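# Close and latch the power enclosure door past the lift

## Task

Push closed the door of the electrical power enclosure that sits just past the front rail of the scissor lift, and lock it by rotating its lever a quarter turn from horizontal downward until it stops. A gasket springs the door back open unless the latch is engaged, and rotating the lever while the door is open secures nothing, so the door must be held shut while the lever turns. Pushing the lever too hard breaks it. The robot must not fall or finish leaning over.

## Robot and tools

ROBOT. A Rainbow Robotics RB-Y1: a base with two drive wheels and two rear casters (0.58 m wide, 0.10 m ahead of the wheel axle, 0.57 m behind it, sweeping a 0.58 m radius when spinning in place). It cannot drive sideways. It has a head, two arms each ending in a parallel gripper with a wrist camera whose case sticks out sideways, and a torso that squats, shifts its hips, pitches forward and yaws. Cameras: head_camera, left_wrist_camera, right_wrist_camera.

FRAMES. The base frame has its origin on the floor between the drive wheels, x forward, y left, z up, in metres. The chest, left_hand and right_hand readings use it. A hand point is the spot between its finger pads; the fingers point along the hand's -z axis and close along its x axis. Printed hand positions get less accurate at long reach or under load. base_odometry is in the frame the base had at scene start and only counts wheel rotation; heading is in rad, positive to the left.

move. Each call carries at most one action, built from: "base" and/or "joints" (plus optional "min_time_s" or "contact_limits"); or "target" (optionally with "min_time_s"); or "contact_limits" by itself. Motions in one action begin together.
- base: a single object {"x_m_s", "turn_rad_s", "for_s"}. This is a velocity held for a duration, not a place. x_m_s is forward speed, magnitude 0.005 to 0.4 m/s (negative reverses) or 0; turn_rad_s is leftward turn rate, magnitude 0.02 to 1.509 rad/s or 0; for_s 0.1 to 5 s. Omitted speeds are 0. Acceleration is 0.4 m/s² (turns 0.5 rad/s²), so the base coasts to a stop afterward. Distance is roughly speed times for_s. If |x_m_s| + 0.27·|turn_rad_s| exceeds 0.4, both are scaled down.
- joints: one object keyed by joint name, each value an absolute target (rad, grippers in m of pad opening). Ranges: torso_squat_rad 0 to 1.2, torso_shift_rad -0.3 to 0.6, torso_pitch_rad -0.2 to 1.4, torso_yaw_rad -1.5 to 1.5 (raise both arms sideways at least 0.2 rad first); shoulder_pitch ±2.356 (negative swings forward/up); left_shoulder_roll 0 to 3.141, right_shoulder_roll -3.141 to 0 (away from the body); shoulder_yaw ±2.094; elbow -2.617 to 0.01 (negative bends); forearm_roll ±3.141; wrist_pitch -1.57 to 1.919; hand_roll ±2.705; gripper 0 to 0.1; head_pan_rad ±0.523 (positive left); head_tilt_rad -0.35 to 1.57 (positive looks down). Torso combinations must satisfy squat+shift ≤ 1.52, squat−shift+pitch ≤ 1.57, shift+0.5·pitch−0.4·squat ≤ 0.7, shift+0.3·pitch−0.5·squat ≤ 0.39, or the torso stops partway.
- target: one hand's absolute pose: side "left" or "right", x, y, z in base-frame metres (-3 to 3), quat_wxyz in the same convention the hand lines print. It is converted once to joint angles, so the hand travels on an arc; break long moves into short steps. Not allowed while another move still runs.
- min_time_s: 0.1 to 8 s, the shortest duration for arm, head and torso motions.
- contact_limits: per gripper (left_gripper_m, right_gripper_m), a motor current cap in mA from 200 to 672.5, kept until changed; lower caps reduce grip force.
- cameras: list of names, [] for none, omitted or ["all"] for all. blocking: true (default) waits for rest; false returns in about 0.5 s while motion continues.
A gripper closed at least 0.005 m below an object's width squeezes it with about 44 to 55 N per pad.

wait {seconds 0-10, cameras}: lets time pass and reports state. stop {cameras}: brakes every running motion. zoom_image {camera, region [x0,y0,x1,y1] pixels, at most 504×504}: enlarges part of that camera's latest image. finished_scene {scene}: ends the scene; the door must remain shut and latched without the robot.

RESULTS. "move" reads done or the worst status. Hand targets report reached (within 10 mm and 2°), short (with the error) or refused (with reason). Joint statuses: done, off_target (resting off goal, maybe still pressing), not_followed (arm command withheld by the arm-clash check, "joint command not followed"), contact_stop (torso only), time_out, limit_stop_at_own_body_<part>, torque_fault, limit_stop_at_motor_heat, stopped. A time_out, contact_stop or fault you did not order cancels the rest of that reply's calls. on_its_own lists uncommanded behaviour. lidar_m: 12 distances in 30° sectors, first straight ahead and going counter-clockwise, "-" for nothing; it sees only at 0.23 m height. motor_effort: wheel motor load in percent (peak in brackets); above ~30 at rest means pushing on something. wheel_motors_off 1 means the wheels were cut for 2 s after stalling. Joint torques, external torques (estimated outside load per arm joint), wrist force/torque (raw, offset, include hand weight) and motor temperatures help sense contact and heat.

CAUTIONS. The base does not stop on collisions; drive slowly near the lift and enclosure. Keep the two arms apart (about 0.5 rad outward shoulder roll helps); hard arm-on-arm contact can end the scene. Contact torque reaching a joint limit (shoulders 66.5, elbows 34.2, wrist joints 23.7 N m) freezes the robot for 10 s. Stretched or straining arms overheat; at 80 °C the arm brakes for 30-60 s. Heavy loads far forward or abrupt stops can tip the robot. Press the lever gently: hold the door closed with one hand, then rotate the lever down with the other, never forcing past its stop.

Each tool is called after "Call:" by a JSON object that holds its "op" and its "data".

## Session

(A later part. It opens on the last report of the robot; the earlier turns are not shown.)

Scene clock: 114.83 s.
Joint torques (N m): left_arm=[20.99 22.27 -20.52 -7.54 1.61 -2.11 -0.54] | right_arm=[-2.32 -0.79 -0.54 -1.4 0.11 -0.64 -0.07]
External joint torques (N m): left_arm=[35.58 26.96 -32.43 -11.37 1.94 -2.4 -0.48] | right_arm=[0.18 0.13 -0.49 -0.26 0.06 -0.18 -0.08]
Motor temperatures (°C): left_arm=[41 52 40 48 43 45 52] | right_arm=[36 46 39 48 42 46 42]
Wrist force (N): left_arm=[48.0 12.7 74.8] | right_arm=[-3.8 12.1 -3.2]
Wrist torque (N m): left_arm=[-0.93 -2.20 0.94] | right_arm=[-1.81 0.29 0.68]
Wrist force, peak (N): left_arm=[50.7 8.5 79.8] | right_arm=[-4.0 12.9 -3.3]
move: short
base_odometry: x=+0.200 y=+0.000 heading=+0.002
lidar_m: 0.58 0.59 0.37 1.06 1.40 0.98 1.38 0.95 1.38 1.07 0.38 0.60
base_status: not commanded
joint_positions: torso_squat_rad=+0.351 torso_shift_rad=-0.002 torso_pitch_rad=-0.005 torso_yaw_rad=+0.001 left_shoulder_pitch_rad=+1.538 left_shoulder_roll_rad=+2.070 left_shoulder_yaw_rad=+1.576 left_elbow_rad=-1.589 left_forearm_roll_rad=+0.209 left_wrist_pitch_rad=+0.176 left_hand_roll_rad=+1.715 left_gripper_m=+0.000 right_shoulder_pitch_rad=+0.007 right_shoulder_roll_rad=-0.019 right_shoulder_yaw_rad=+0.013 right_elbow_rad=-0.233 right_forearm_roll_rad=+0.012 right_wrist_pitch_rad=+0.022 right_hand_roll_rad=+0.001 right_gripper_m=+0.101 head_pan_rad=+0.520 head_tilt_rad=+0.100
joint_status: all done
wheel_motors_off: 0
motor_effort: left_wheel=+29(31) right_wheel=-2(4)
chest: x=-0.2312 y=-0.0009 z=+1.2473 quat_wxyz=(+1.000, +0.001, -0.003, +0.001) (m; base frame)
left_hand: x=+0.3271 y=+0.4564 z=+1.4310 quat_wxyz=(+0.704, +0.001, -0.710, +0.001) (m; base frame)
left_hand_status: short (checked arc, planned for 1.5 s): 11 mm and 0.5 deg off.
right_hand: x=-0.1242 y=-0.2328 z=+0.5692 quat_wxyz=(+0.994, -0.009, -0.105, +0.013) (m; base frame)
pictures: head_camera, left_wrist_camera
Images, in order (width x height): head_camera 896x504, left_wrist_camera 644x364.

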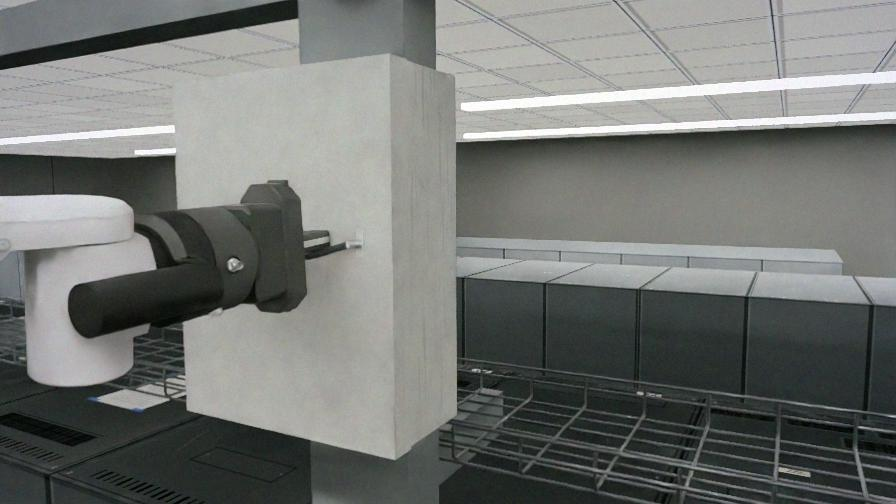

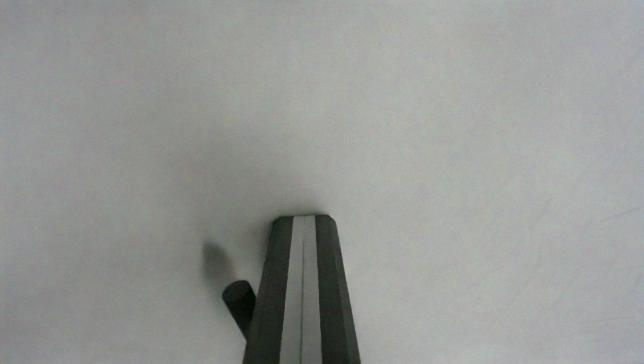

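Call:
{"op": "move", "data": {"target": {"side":"left","x":0.328,"y":0.452,"z":1.405,"quat_wxyz":[0.7071,0,-0.7071,0]}, "min_time_s": 1, "cameras": ["left_wrist_camera"]}}

Call:
{"op": "move", "data": {"target": {"side":"left","x":0.328,"y":0.446,"z":1.388,"quat_wxyz":[0.7071,0,-0.7071,0]}, "min_time_s": 1, "cameras": ["head_camera","left_wrist_camera"]}}

Call:
{"op": "move", "data": {"target": {"side":"left","x":0.328,"y":0.434,"z":1.378,"quat_wxyz":[0.7071,0,-0.7071,0]}, "min_time_s": 1, "cameras": ["head_camera","left_wrist_camera"]}}

Scene clock: 119.40 s.
Joint torques (N m): left_arm=[14.62 24.55 -14.41 -10.97 1.51 -5.56 -0.49] | right_arm=[-2.63 -1.2 -0.21 -1.36 0.27 -0.74 -0.03]
External joint torques (N m): left_arm=[29.19 31.13 -26.43 -14.65 1.89 -6.14 -0.43] | right_arm=[-0.15 -0.26 -0.16 -0.22 0.21 -0.28 -0.04]
Motor temperatures (°C): left_arm=[41 52 40 48 43 45 52] | right_arm=[36 46 39 48 42 46 42]
Wrist force (N): left_arm=[42.2 23.9 70.9] | right_arm=[-4.0 12.3 -3.0]
Wrist torque (N m): left_arm=[-0.94 -2.21 0.77] | right_arm=[-1.82 0.24 0.67]
Wrist force, peak (N): left_arm=[48.2 12.5 75.8] | right_arm=[-3.7 13.0 -3.3]
move: done
base_odometry: x=+0.200 y=+0.000 heading=+0.002
lidar_m: 0.57 0.60 0.37 1.06 1.40 0.98 1.37 0.95 1.38 1.07 0.38 0.60
base_status: not commanded
joint_positions: torso_squat_rad=+0.351 torso_shift_rad=-0.002 torso_pitch_rad=-0.005 torso_yaw_rad=+0.001 left_shoulder_pitch_rad=+1.653 left_shoulder_roll_rad=+2.068 left_shoulder_yaw_rad=+1.661 left_elbow_rad=-1.622 left_forearm_roll_rad=+0.054 left_wrist_pitch_rad=+0.206 left_hand_roll_rad=+1.854 left_gripper_m=+0.000 right_shoulder_pitch_rad=+0.007 right_shoulder_roll_rad=-0.019 right_shoulder_yaw_rad=+0.013 right_elbow_rad=-0.233 right_forearm_roll_rad=+0.012 right_wrist_pitch_rad=+0.022 right_hand_roll_rad=+0.001 right_gripper_m=+0.101 head_pan_rad=+0.520 head_tilt_rad=+0.100
joint_status: all done
wheel_motors_off: 0
motor_effort: left_wheel=+28(29) right_wheel=-3(5)
chest: x=-0.2311 y=-0.0006 z=+1.2473 quat_wxyz=(+1.000, +0.001, -0.003, +0.001) (m; base frame)
left_hand: x=+0.3264 y=+0.4556 z=+1.4144 quat_wxyz=(+0.706, +0.003, -0.708, +0.003) (m; base frame)
left_hand_status: reached (checked arc, planned for 1.0 s): 10 mm and 0.6 deg off.
right_hand: x=-0.1242 y=-0.2329 z=+0.5693 quat_wxyz=(+0.994, -0.009, -0.105, +0.013) (m; base frame)
pictures: left_wrist_camera
Images, in order (width x height): left_wrist_camera 644x364.

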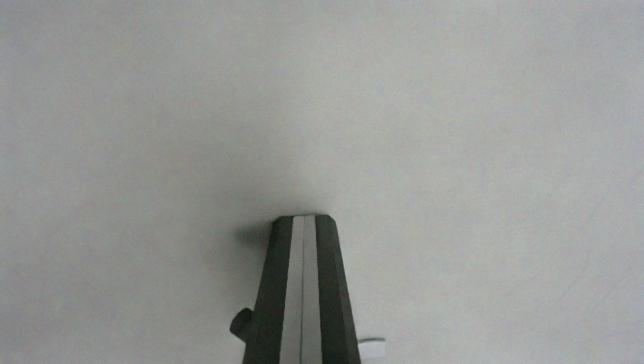

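Scene clock: 120.73 s.
Joint torques (N m): left_arm=[-2.1 26.55 1.29 -10.41 0.48 -6.84 -0.16] | right_arm=[-2.98 -1.19 -0.69 -1.15 0.13 -0.83 -0.18]
External joint torques (N m): left_arm=[12.55 34.83 -10.8 -13.93 0.95 -7.69 -0.11] | right_arm=[-0.51 -0.22 -0.64 -0.01 0.07 -0.38 -0.19]
Motor temperatures (°C): left_arm=[41 52 40 48 43 45 52] | right_arm=[36 46 39 48 42 46 42]
Wrist force (N): left_arm=[17.8 33.7 82.9] | right_arm=[-3.9 12.4 -3.1]
Wrist torque (N m): left_arm=[-0.61 -1.85 0.56] | right_arm=[-1.84 0.25 0.69]
Wrist force, peak (N): left_arm=[11.6 24.3 92.6] | right_arm=[-4.3 12.9 -3.2]
move: done
base_odometry: x=+0.200 y=+0.000 heading=+0.002
lidar_m: 0.58 0.60 0.37 1.06 1.40 0.98 1.38 0.95 1.38 1.07 0.38 0.60
base_status: not commanded
joint_positions: torso_squat_rad=+0.351 torso_shift_rad=-0.002 torso_pitch_rad=-0.005 torso_yaw_rad=+0.002 left_shoulder_pitch_rad=+1.762 left_shoulder_roll_rad=+2.074 left_shoulder_yaw_rad=+1.728 left_elbow_rad=-1.662 left_forearm_roll_rad=-0.106 left_wrist_pitch_rad=+0.255 left_hand_roll_rad=+1.998 left_gripper_m=+0.000 right_shoulder_pitch_rad=+0.007 right_shoulder_roll_rad=-0.019 right_shoulder_yaw_rad=+0.013 right_elbow_rad=-0.233 right_forearm_roll_rad=+0.012 right_wrist_pitch_rad=+0.022 right_hand_roll_rad=+0.001 right_gripper_m=+0.101 head_pan_rad=+0.520 head_tilt_rad=+0.100
joint_status: all done
wheel_motors_off: 0
motor_effort: left_wheel=+29(29) right_wheel=-7(8)
chest: x=-0.2308 y=-0.0001 z=+1.2473 quat_wxyz=(+1.000, +0.000, -0.002, +0.001) (m; base frame)
left_hand: x=+0.3263 y=+0.4519 z=+1.3934 quat_wxyz=(+0.707, +0.006, -0.707, +0.005) (m; base frame)
left_hand_status: reached (checked arc, planned for 1.0 s): 8 mm and 0.8 deg off.
right_hand: x=-0.1242 y=-0.2329 z=+0.5695 quat_wxyz=(+0.994, -0.009, -0.104, +0.014) (m; base frame)
pictures: head_camera, left_wrist_camera
Images, in order (width x height): head_camera 896x504, left_wrist_camera 644x364.

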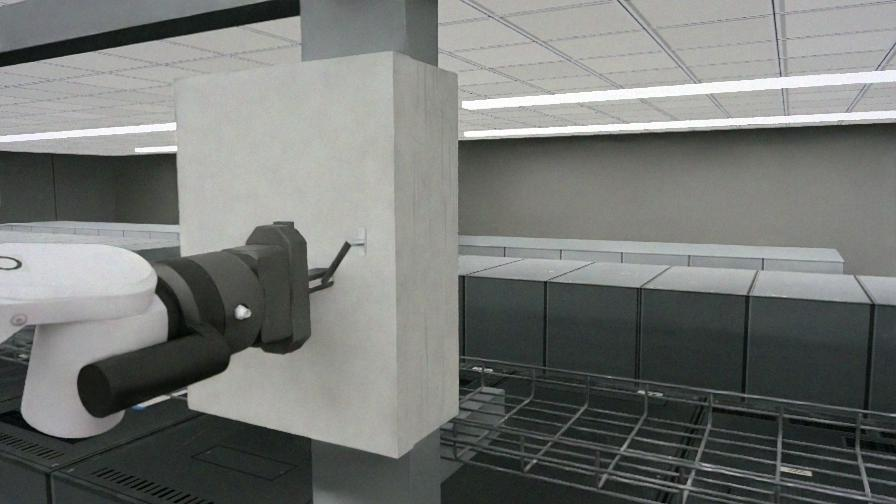

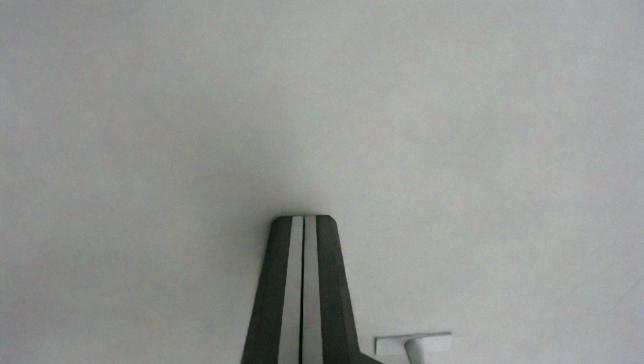

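Scene clock: 122.07 s.
Joint torques (N m): left_arm=[-1.69 33.32 1.48 -19.39 -0.02 -10.91 -0.23] | right_arm=[-2.5 -1.34 -0.29 -1.39 0.17 -0.85 -0.04]
External joint torques (N m): left_arm=[12.98 41.93 -10.64 -22.83 0.54 -11.82 -0.17] | right_arm=[-0.04 -0.35 -0.24 -0.26 0.12 -0.39 -0.05]
Motor temperatures (°C): left_arm=[41 52 40 48 43 45 52] | right_arm=[36 46 38 48 42 46 42]
Wrist force (N): left_arm=[25.0 50.6 69.4] | right_arm=[-3.9 12.3 -3.1]
Wrist torque (N m): left_arm=[-0.31 -1.93 0.75] | right_arm=[-1.82 0.24 0.69]
Wrist force, peak (N): left_arm=[21.6 39.3 80.5] | right_arm=[-4.0 12.7 -3.6]
move: short
base_odometry: x=+0.200 y=+0.000 heading=+0.002
lidar_m: 0.58 0.60 0.37 1.05 1.40 0.98 1.38 0.95 1.38 1.07 0.38 0.60
base_status: not commanded
joint_positions: torso_squat_rad=+0.351 torso_shift_rad=-0.002 torso_pitch_rad=-0.004 torso_yaw_rad=+0.002 left_shoulder_pitch_rad=+1.788 left_shoulder_roll_rad=+2.080 left_shoulder_yaw_rad=+1.740 left_elbow_rad=-1.707 left_forearm_roll_rad=-0.150 left_wrist_pitch_rad=+0.310 left_hand_roll_rad=+2.035 left_gripper_m=+0.000 right_shoulder_pitch_rad=+0.007 right_shoulder_roll_rad=-0.019 right_shoulder_yaw_rad=+0.013 right_elbow_rad=-0.233 right_forearm_roll_rad=+0.012 right_wrist_pitch_rad=+0.022 right_hand_roll_rad=+0.001 right_gripper_m=+0.101 head_pan_rad=+0.520 head_tilt_rad=+0.100
joint_status: all done
wheel_motors_off: 0
motor_effort: left_wheel=+29(29) right_wheel=-10(10)
chest: x=-0.2306 y=+0.0002 z=+1.2473 quat_wxyz=(+1.000, +0.000, -0.002, +0.001) (m; base frame)
left_hand: x=+0.3260 y=+0.4417 z=+1.3850 quat_wxyz=(+0.705, +0.006, -0.709, +0.005) (m; base frame)
left_hand_status: short (checked arc, planned for 1.0 s): 11 mm and 1.0 deg off.
right_hand: x=-0.1242 y=-0.2329 z=+0.5696 quat_wxyz=(+0.994, -0.010, -0.104, +0.014) (m; base frame)
pictures: head_camera, left_wrist_camera
Images, in order (width x height): head_camera 896x504, left_wrist_camera 644x364.

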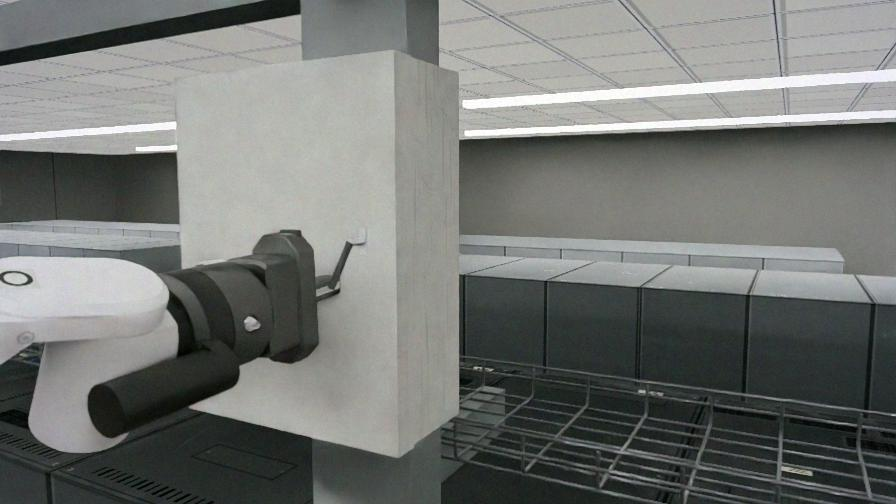

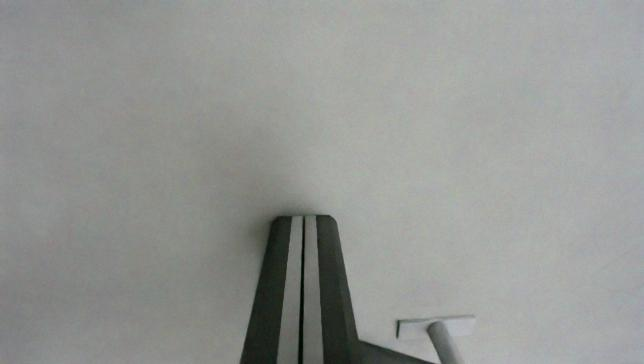

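Call:
{"op": "move", "data": {"target": {"side":"left","x":0.327,"y":0.420,"z":1.375,"quat_wxyz":[0.7071,0,-0.7071,0]}, "min_time_s": 1, "cameras": []}}

Call:
{"op": "move", "data": {"target": {"side":"left","x":0.327,"y":0.408,"z":1.377,"quat_wxyz":[0.7071,0,-0.7071,0]}, "min_time_s": 1, "cameras": ["head_camera","left_wrist_camera"]}}

Scene clock: 125.27 s.
Joint torques (N m): left_arm=[-9.06 31.85 6.88 -19.34 -0.73 -10.79 -0.87] | right_arm=[-3 -0.96 -0.37 -1.34 0.08 -0.72 -0.1]
External joint torques (N m): left_arm=[5.65 40.4 -5.23 -22.7 -0.07 -11.71 -0.82] | right_arm=[-0.56 0.06 -0.31 -0.22 0.02 -0.27 -0.11]
Motor temperatures (°C): left_arm=[41 52 40 48 43 46 52] | right_arm=[36 46 38 48 42 46 42]
Wrist force (N): left_arm=[13.0 56.5 67.6] | right_arm=[-4.2 12.5 -3.4]
Wrist torque (N m): left_arm=[-0.30 -1.92 0.64] | right_arm=[-1.85 0.22 0.68]
Wrist force, peak (N): left_arm=[23.1 52.7 72.9] | right_arm=[-3.9 12.9 -3.3]
move: done
base_odometry: x=+0.200 y=+0.000 heading=+0.002
lidar_m: 0.57 0.60 0.37 1.06 1.40 0.98 1.38 0.95 1.38 1.07 0.37 0.60
base_status: not commanded
joint_positions: torso_squat_rad=+0.351 torso_shift_rad=-0.002 torso_pitch_rad=-0.004 torso_yaw_rad=+0.002 left_shoulder_pitch_rad=+1.790 left_shoulder_roll_rad=+2.087 left_shoulder_yaw_rad=+1.739 left_elbow_rad=-1.755 left_forearm_roll_rad=-0.151 left_wrist_pitch_rad=+0.365 left_hand_roll_rad=+2.032 left_gripper_m=+0.000 right_shoulder_pitch_rad=+0.007 right_shoulder_roll_rad=-0.019 right_shoulder_yaw_rad=+0.013 right_elbow_rad=-0.233 right_forearm_roll_rad=+0.012 right_wrist_pitch_rad=+0.022 right_hand_roll_rad=+0.001 right_gripper_m=+0.101 head_pan_rad=+0.520 head_tilt_rad=+0.100
joint_status: all done
wheel_motors_off: 0
motor_effort: left_wheel=+29(29) right_wheel=-10(10)
chest: x=-0.2304 y=+0.0005 z=+1.2474 quat_wxyz=(+1.000, +0.000, -0.002, +0.001) (m; base frame)
left_hand: x=+0.3253 y=+0.4283 z=+1.3797 quat_wxyz=(+0.704, +0.005, -0.710, +0.005) (m; base frame)
left_hand_status: reached (checked arc, planned for 1.0 s): 10 mm and 0.9 deg off.
right_hand: x=-0.1242 y=-0.2329 z=+0.5696 quat_wxyz=(+0.994, -0.010, -0.104, +0.014) (m; base frame)
pictures: none
No camera images: "cameras" was empty.

Scene clock: 126.60 s.
Joint torques (N m): left_arm=[-21.25 31.97 14.71 -18.41 -1.7 -10.49 -0.76] | right_arm=[-2.59 -1 -0.04 -1.53 0.06 -0.82 -0.04]
External joint torques (N m): left_arm=[-6.47 40.18 2.61 -21.74 -0.97 -11.33 -0.71] | right_arm=[-0.16 0.03 0.02 -0.41 0.01 -0.36 -0.05]
Motor temperatures (°C): left_arm=[41 52 40 49 43 46 52] | right_arm=[36 46 38 48 42 46 42]
Wrist force (N): left_arm=[0.4 61.1 73.2] | right_arm=[-3.9 12.7 -3.3]
Wrist torque (N m): left_arm=[-0.22 -1.56 0.54] | right_arm=[-1.88 0.25 0.68]
Wrist force, peak (N): left_arm=[0.5 61.6 73.5] | right_arm=[-4.1 12.8 -3.4]
move: done
base_odometry: x=+0.200 y=+0.000 heading=+0.002
lidar_m: 0.58 0.60 0.37 1.05 1.40 0.98 1.38 0.95 1.37 1.06 0.38 0.60
base_status: not commanded
joint_positions: torso_squat_rad=+0.350 torso_shift_rad=-0.002 torso_pitch_rad=-0.004 torso_yaw_rad=+0.002 left_shoulder_pitch_rad=+1.770 left_shoulder_roll_rad=+2.095 left_shoulder_yaw_rad=+1.729 left_elbow_rad=-1.789 left_forearm_roll_rad=-0.109 left_wrist_pitch_rad=+0.405 left_hand_roll_rad=+1.990 left_gripper_m=+0.000 right_shoulder_pitch_rad=+0.007 right_shoulder_roll_rad=-0.019 right_shoulder_yaw_rad=+0.013 right_elbow_rad=-0.233 right_forearm_roll_rad=+0.012 right_wrist_pitch_rad=+0.022 right_hand_roll_rad=+0.001 right_gripper_m=+0.101 head_pan_rad=+0.520 head_tilt_rad=+0.100
joint_status: all done
wheel_motors_off: 0
motor_effort: left_wheel=+29(29) right_wheel=-11(12)
chest: x=-0.2302 y=+0.0008 z=+1.2474 quat_wxyz=(+1.000, -0.001, -0.002, +0.001) (m; base frame)
left_hand: x=+0.3252 y=+0.4171 z=+1.3786 quat_wxyz=(+0.705, +0.006, -0.709, +0.004) (m; base frame)
left_hand_status: reached (checked arc, planned for 1.0 s): 9 mm and 0.9 deg off.
right_hand: x=-0.1243 y=-0.2329 z=+0.5697 quat_wxyz=(+0.994, -0.010, -0.104, +0.014) (m; base frame)
pictures: head_camera, left_wrist_camera
Images, in order (width x height): head_camera 896x504, left_wrist_camera 644x364.

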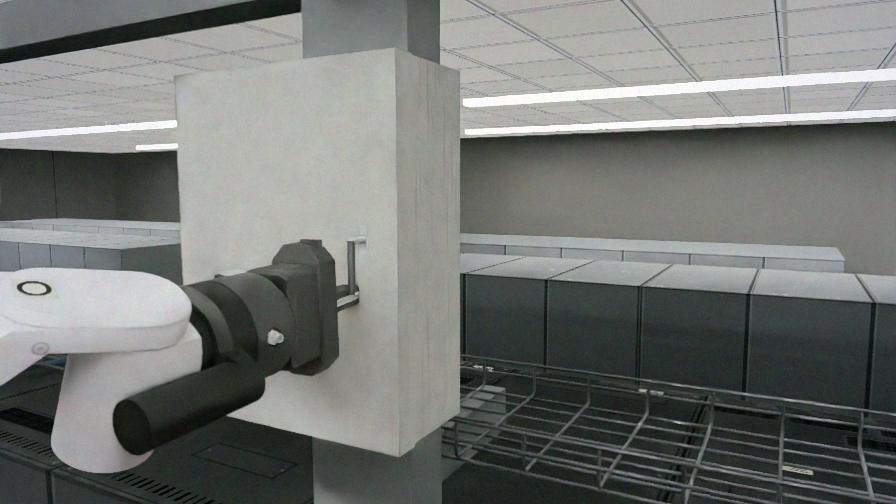

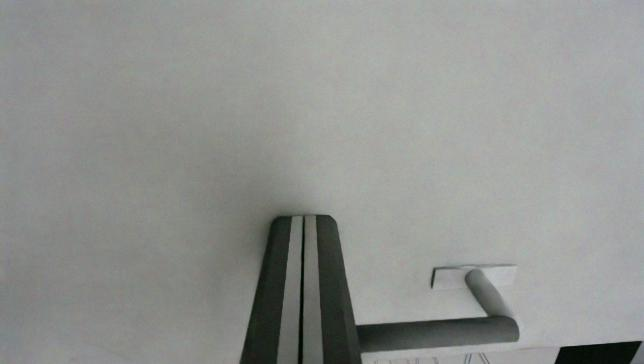

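Call:
{"op": "move", "data": {"target": {"side":"left","x":0.327,"y":0.395,"z":1.379,"quat_wxyz":[0.7071,0,-0.7071,0]}, "min_time_s": 1.5, "cameras": ["head_camera","left_wrist_camera"]}}

Call:
{"op": "zoom_image", "data": {"camera": "head_camera", "region": [300, 200, 440, 340]}}

Scene clock: 139.67 s.
Joint torques (N m): left_arm=[-23.61 25.26 20 -14.83 -2.48 -9.16 -0.86] | right_arm=[-2.87 -0.8 -0.18 -1.5 0.21 -0.96 -0.02]
External joint torques (N m): left_arm=[-8.9 33.2 7.93 -18.17 -1.67 -9.93 -0.81] | right_arm=[-0.47 0.24 -0.12 -0.39 0.15 -0.51 -0.03]
External joint torques when the fault began: left_arm=[-12.6 51.39 8.6 -35.5 -2.34 -16.96 -1.11]
Motor temperatures (°C): left_arm=[41 53 40 49 43 48 52] | right_arm=[36 46 38 48 42 46 42]
Wrist force (N): left_arm=[-9.7 58.1 62.5] | right_arm=[-3.9 12.3 -3.1]
Wrist torque (N m): left_arm=[-0.43 -1.60 0.55] | right_arm=[-1.81 0.24 0.69]
Wrist force, peak (N): left_arm=[-2.0 91.6 60.3] | right_arm=[-4.1 12.9 -3.4]
move: torque_fault
TORQUE FAULT: left_elbow_rad reached its load limit. The robot stopped for 10 seconds, dropped its targets and accepts commands again. The stop added 9.1 s to the call.
base_odometry: x=+0.200 y=+0.000 heading=+0.002
lidar_m: 0.58 0.60 0.37 1.05 1.41 0.98 1.38 0.95 1.38 1.07 0.38 0.60
base_status: not commanded
joint_positions: torso_squat_rad=+0.350 torso_shift_rad=-0.001 torso_pitch_rad=-0.003 torso_yaw_rad=+0.002 left_shoulder_pitch_rad=+1.754 left_shoulder_roll_rad=+2.092 left_shoulder_yaw_rad=+1.721 left_elbow_rad=-1.808 left_forearm_roll_rad=-0.067 left_wrist_pitch_rad=+0.442 left_hand_roll_rad=+1.952 left_gripper_m=+0.000 right_shoulder_pitch_rad=+0.007 right_shoulder_roll_rad=-0.019 right_shoulder_yaw_rad=+0.013 right_elbow_rad=-0.233 right_forearm_roll_rad=+0.012 right_wrist_pitch_rad=+0.022 right_hand_roll_rad=+0.001 right_gripper_m=+0.101 head_pan_rad=+0.520 head_tilt_rad=+0.100
joint_status: left_shoulder_roll_rad torque_fault (moved -0.003 of +0.021); left_elbow_rad torque_fault (moved -0.019 of -0.039); left_forearm_roll_rad torque_fault (moved +0.042 of +0.051); left_hand_roll_rad torque_fault (moved -0.039 of -0.049); the others done
wheel_motors_off: 0
on_its_own: left_shoulder_roll_rad is held at +2.101, not at your +2.116, since a torque_fault; left_elbow_rad is held at -1.813, not at your -1.827, since a torque_fault; left_forearm_roll_rad is held at -0.068, not at your -0.058, since a torque_fault; left_wrist_pitch_rad is held at +0.439, not at your +0.445, since a torque_fault; left_hand_roll_rad is held at +1.952, not at your +1.941, since a torque_fault
motor_effort: left_wheel=+26(29) right_wheel=-16(20)
chest: x=-0.2297 y=+0.0009 z=+1.2474 quat_wxyz=(+1.000, -0.001, -0.001, +0.001) (m; base frame)
left_hand: x=+0.3240 y=+0.4173 z=+1.3802 quat_wxyz=(+0.705, +0.014, -0.709, +0.011) (m; base frame)
left_hand_status: short (checked arc, planned for 1.5 s): torque_fault, 23 mm and 2.1 deg off.
right_hand: x=-0.1244 y=-0.2331 z=+0.5697 quat_wxyz=(+0.995, -0.010, -0.103, +0.014) (m; base frame)
pictures: head_camera, left_wrist_camera
Images, in order (width x height): head_camera 896x504, left_wrist_camera 644x364.

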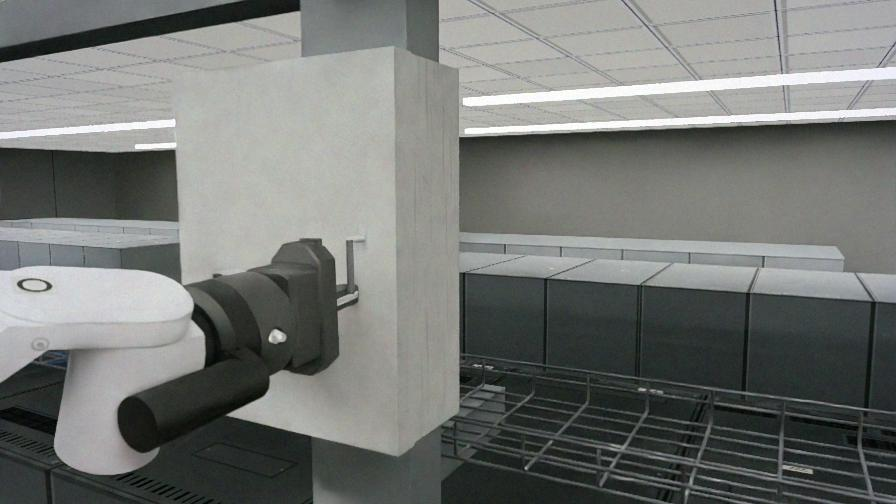

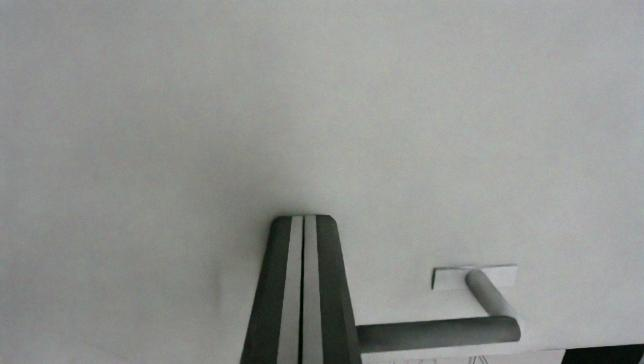

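Scaled by 3.600.

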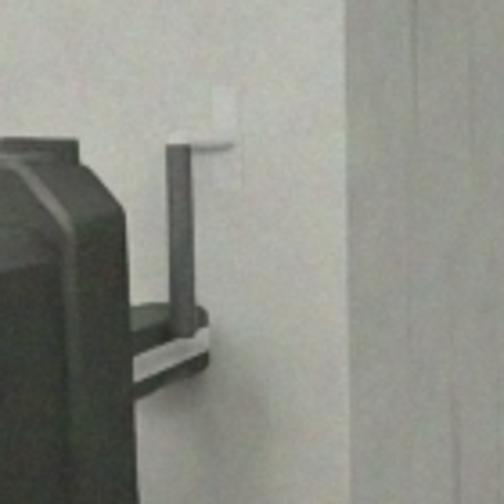

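Call:
{"op": "move", "data": {"target": {"side":"left","x":0.25,"y":0.45,"z":1.385,"quat_wxyz":[0.7071,0,-0.7071,0]}, "min_time_s": 2, "cameras": ["head_camera"]}}

Call:
{"op": "finished_scene", "data": {"scene": 1}}

Scene clock: 143.57 s.
Joint torques (N m): left_arm=[-7.86 -6.77 10.99 2.96 -0.56 0.92 0.03] | right_arm=[-2.48 -0.95 -0.4 -1.28 0.07 -0.79 -0.12]
External joint torques (N m): left_arm=[1.94 -0.03 -0.61 -0.82 -0.05 -0.31 0.08] | right_arm=[-0.17 0.02 -0.35 -0.21 0.01 -0.34 -0.13]
Motor temperatures (°C): left_arm=[41 52 40 49 43 48 52] | right_arm=[36 46 38 48 42 46 42]
Wrist force (N): left_arm=[-13.5 9.2 9.6] | right_arm=[-4.1 12.4 -3.2]
Wrist torque (N m): left_arm=[-0.49 -1.87 0.36] | right_arm=[-1.82 0.23 0.67]
Wrist force, peak (N): left_arm=[-9.7 58.1 62.6] | right_arm=[-6.2 12.8 -3.7]
move: done
base_odometry: x=+0.200 y=+0.000 heading=+0.001
lidar_m: 0.57 0.60 0.37 1.06 1.41 0.98 1.39 0.95 1.38 1.07 0.38 0.60
base_status: not commanded
joint_positions: torso_squat_rad=+0.350 torso_shift_rad=+0.000 torso_pitch_rad=+0.000 torso_yaw_rad=+0.000 left_shoulder_pitch_rad=+1.767 left_shoulder_roll_rad=+1.797 left_shoulder_yaw_rad=+1.670 left_elbow_rad=-1.984 left_forearm_roll_rad=-0.294 left_wrist_pitch_rad=+0.304 left_hand_roll_rad=+2.211 left_gripper_m=+0.000 right_shoulder_pitch_rad=+0.007 right_shoulder_roll_rad=-0.019 right_shoulder_yaw_rad=+0.013 right_elbow_rad=-0.233 right_forearm_roll_rad=+0.012 right_wrist_pitch_rad=+0.022 right_hand_roll_rad=+0.001 right_gripper_m=+0.101 head_pan_rad=+0.520 head_tilt_rad=+0.100
joint_status: all done
wheel_motors_off: 0
motor_effort: left_wheel=+1(27) right_wheel=-3(20)
chest: x=-0.2280 y=-0.0002 z=+1.2475 quat_wxyz=(+1.000, +0.000, +0.000, +0.000) (m; base frame)
left_hand: x=+0.2530 y=+0.4475 z=+1.3849 quat_wxyz=(+0.711, +0.002, -0.703, +0.000) (m; base frame)
left_hand_status: reached (checked arc, planned for 2.0 s): 4 mm and 0.6 deg off.
right_hand: x=-0.1249 y=-0.2332 z=+0.5692 quat_wxyz=(+0.995, -0.009, -0.102, +0.013) (m; base frame)
pictures: head_camera
Images, in order (width x height): head_camera 896x504.

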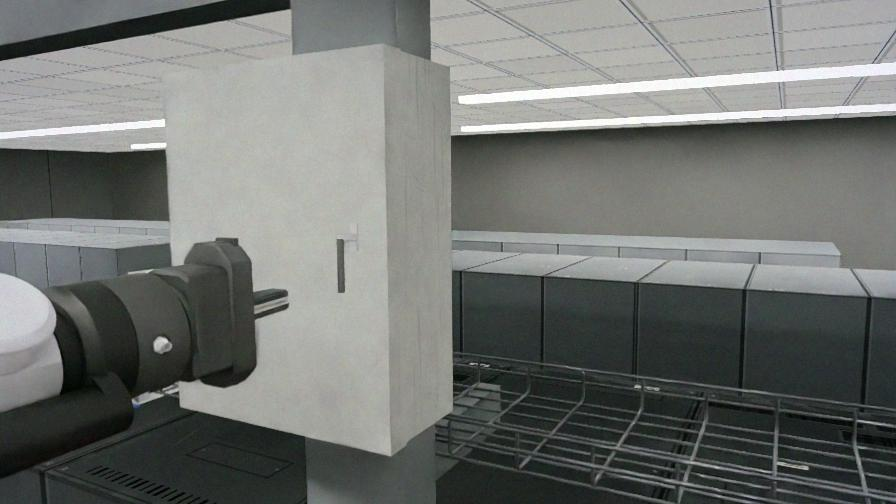

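The scene is finished: the task was done.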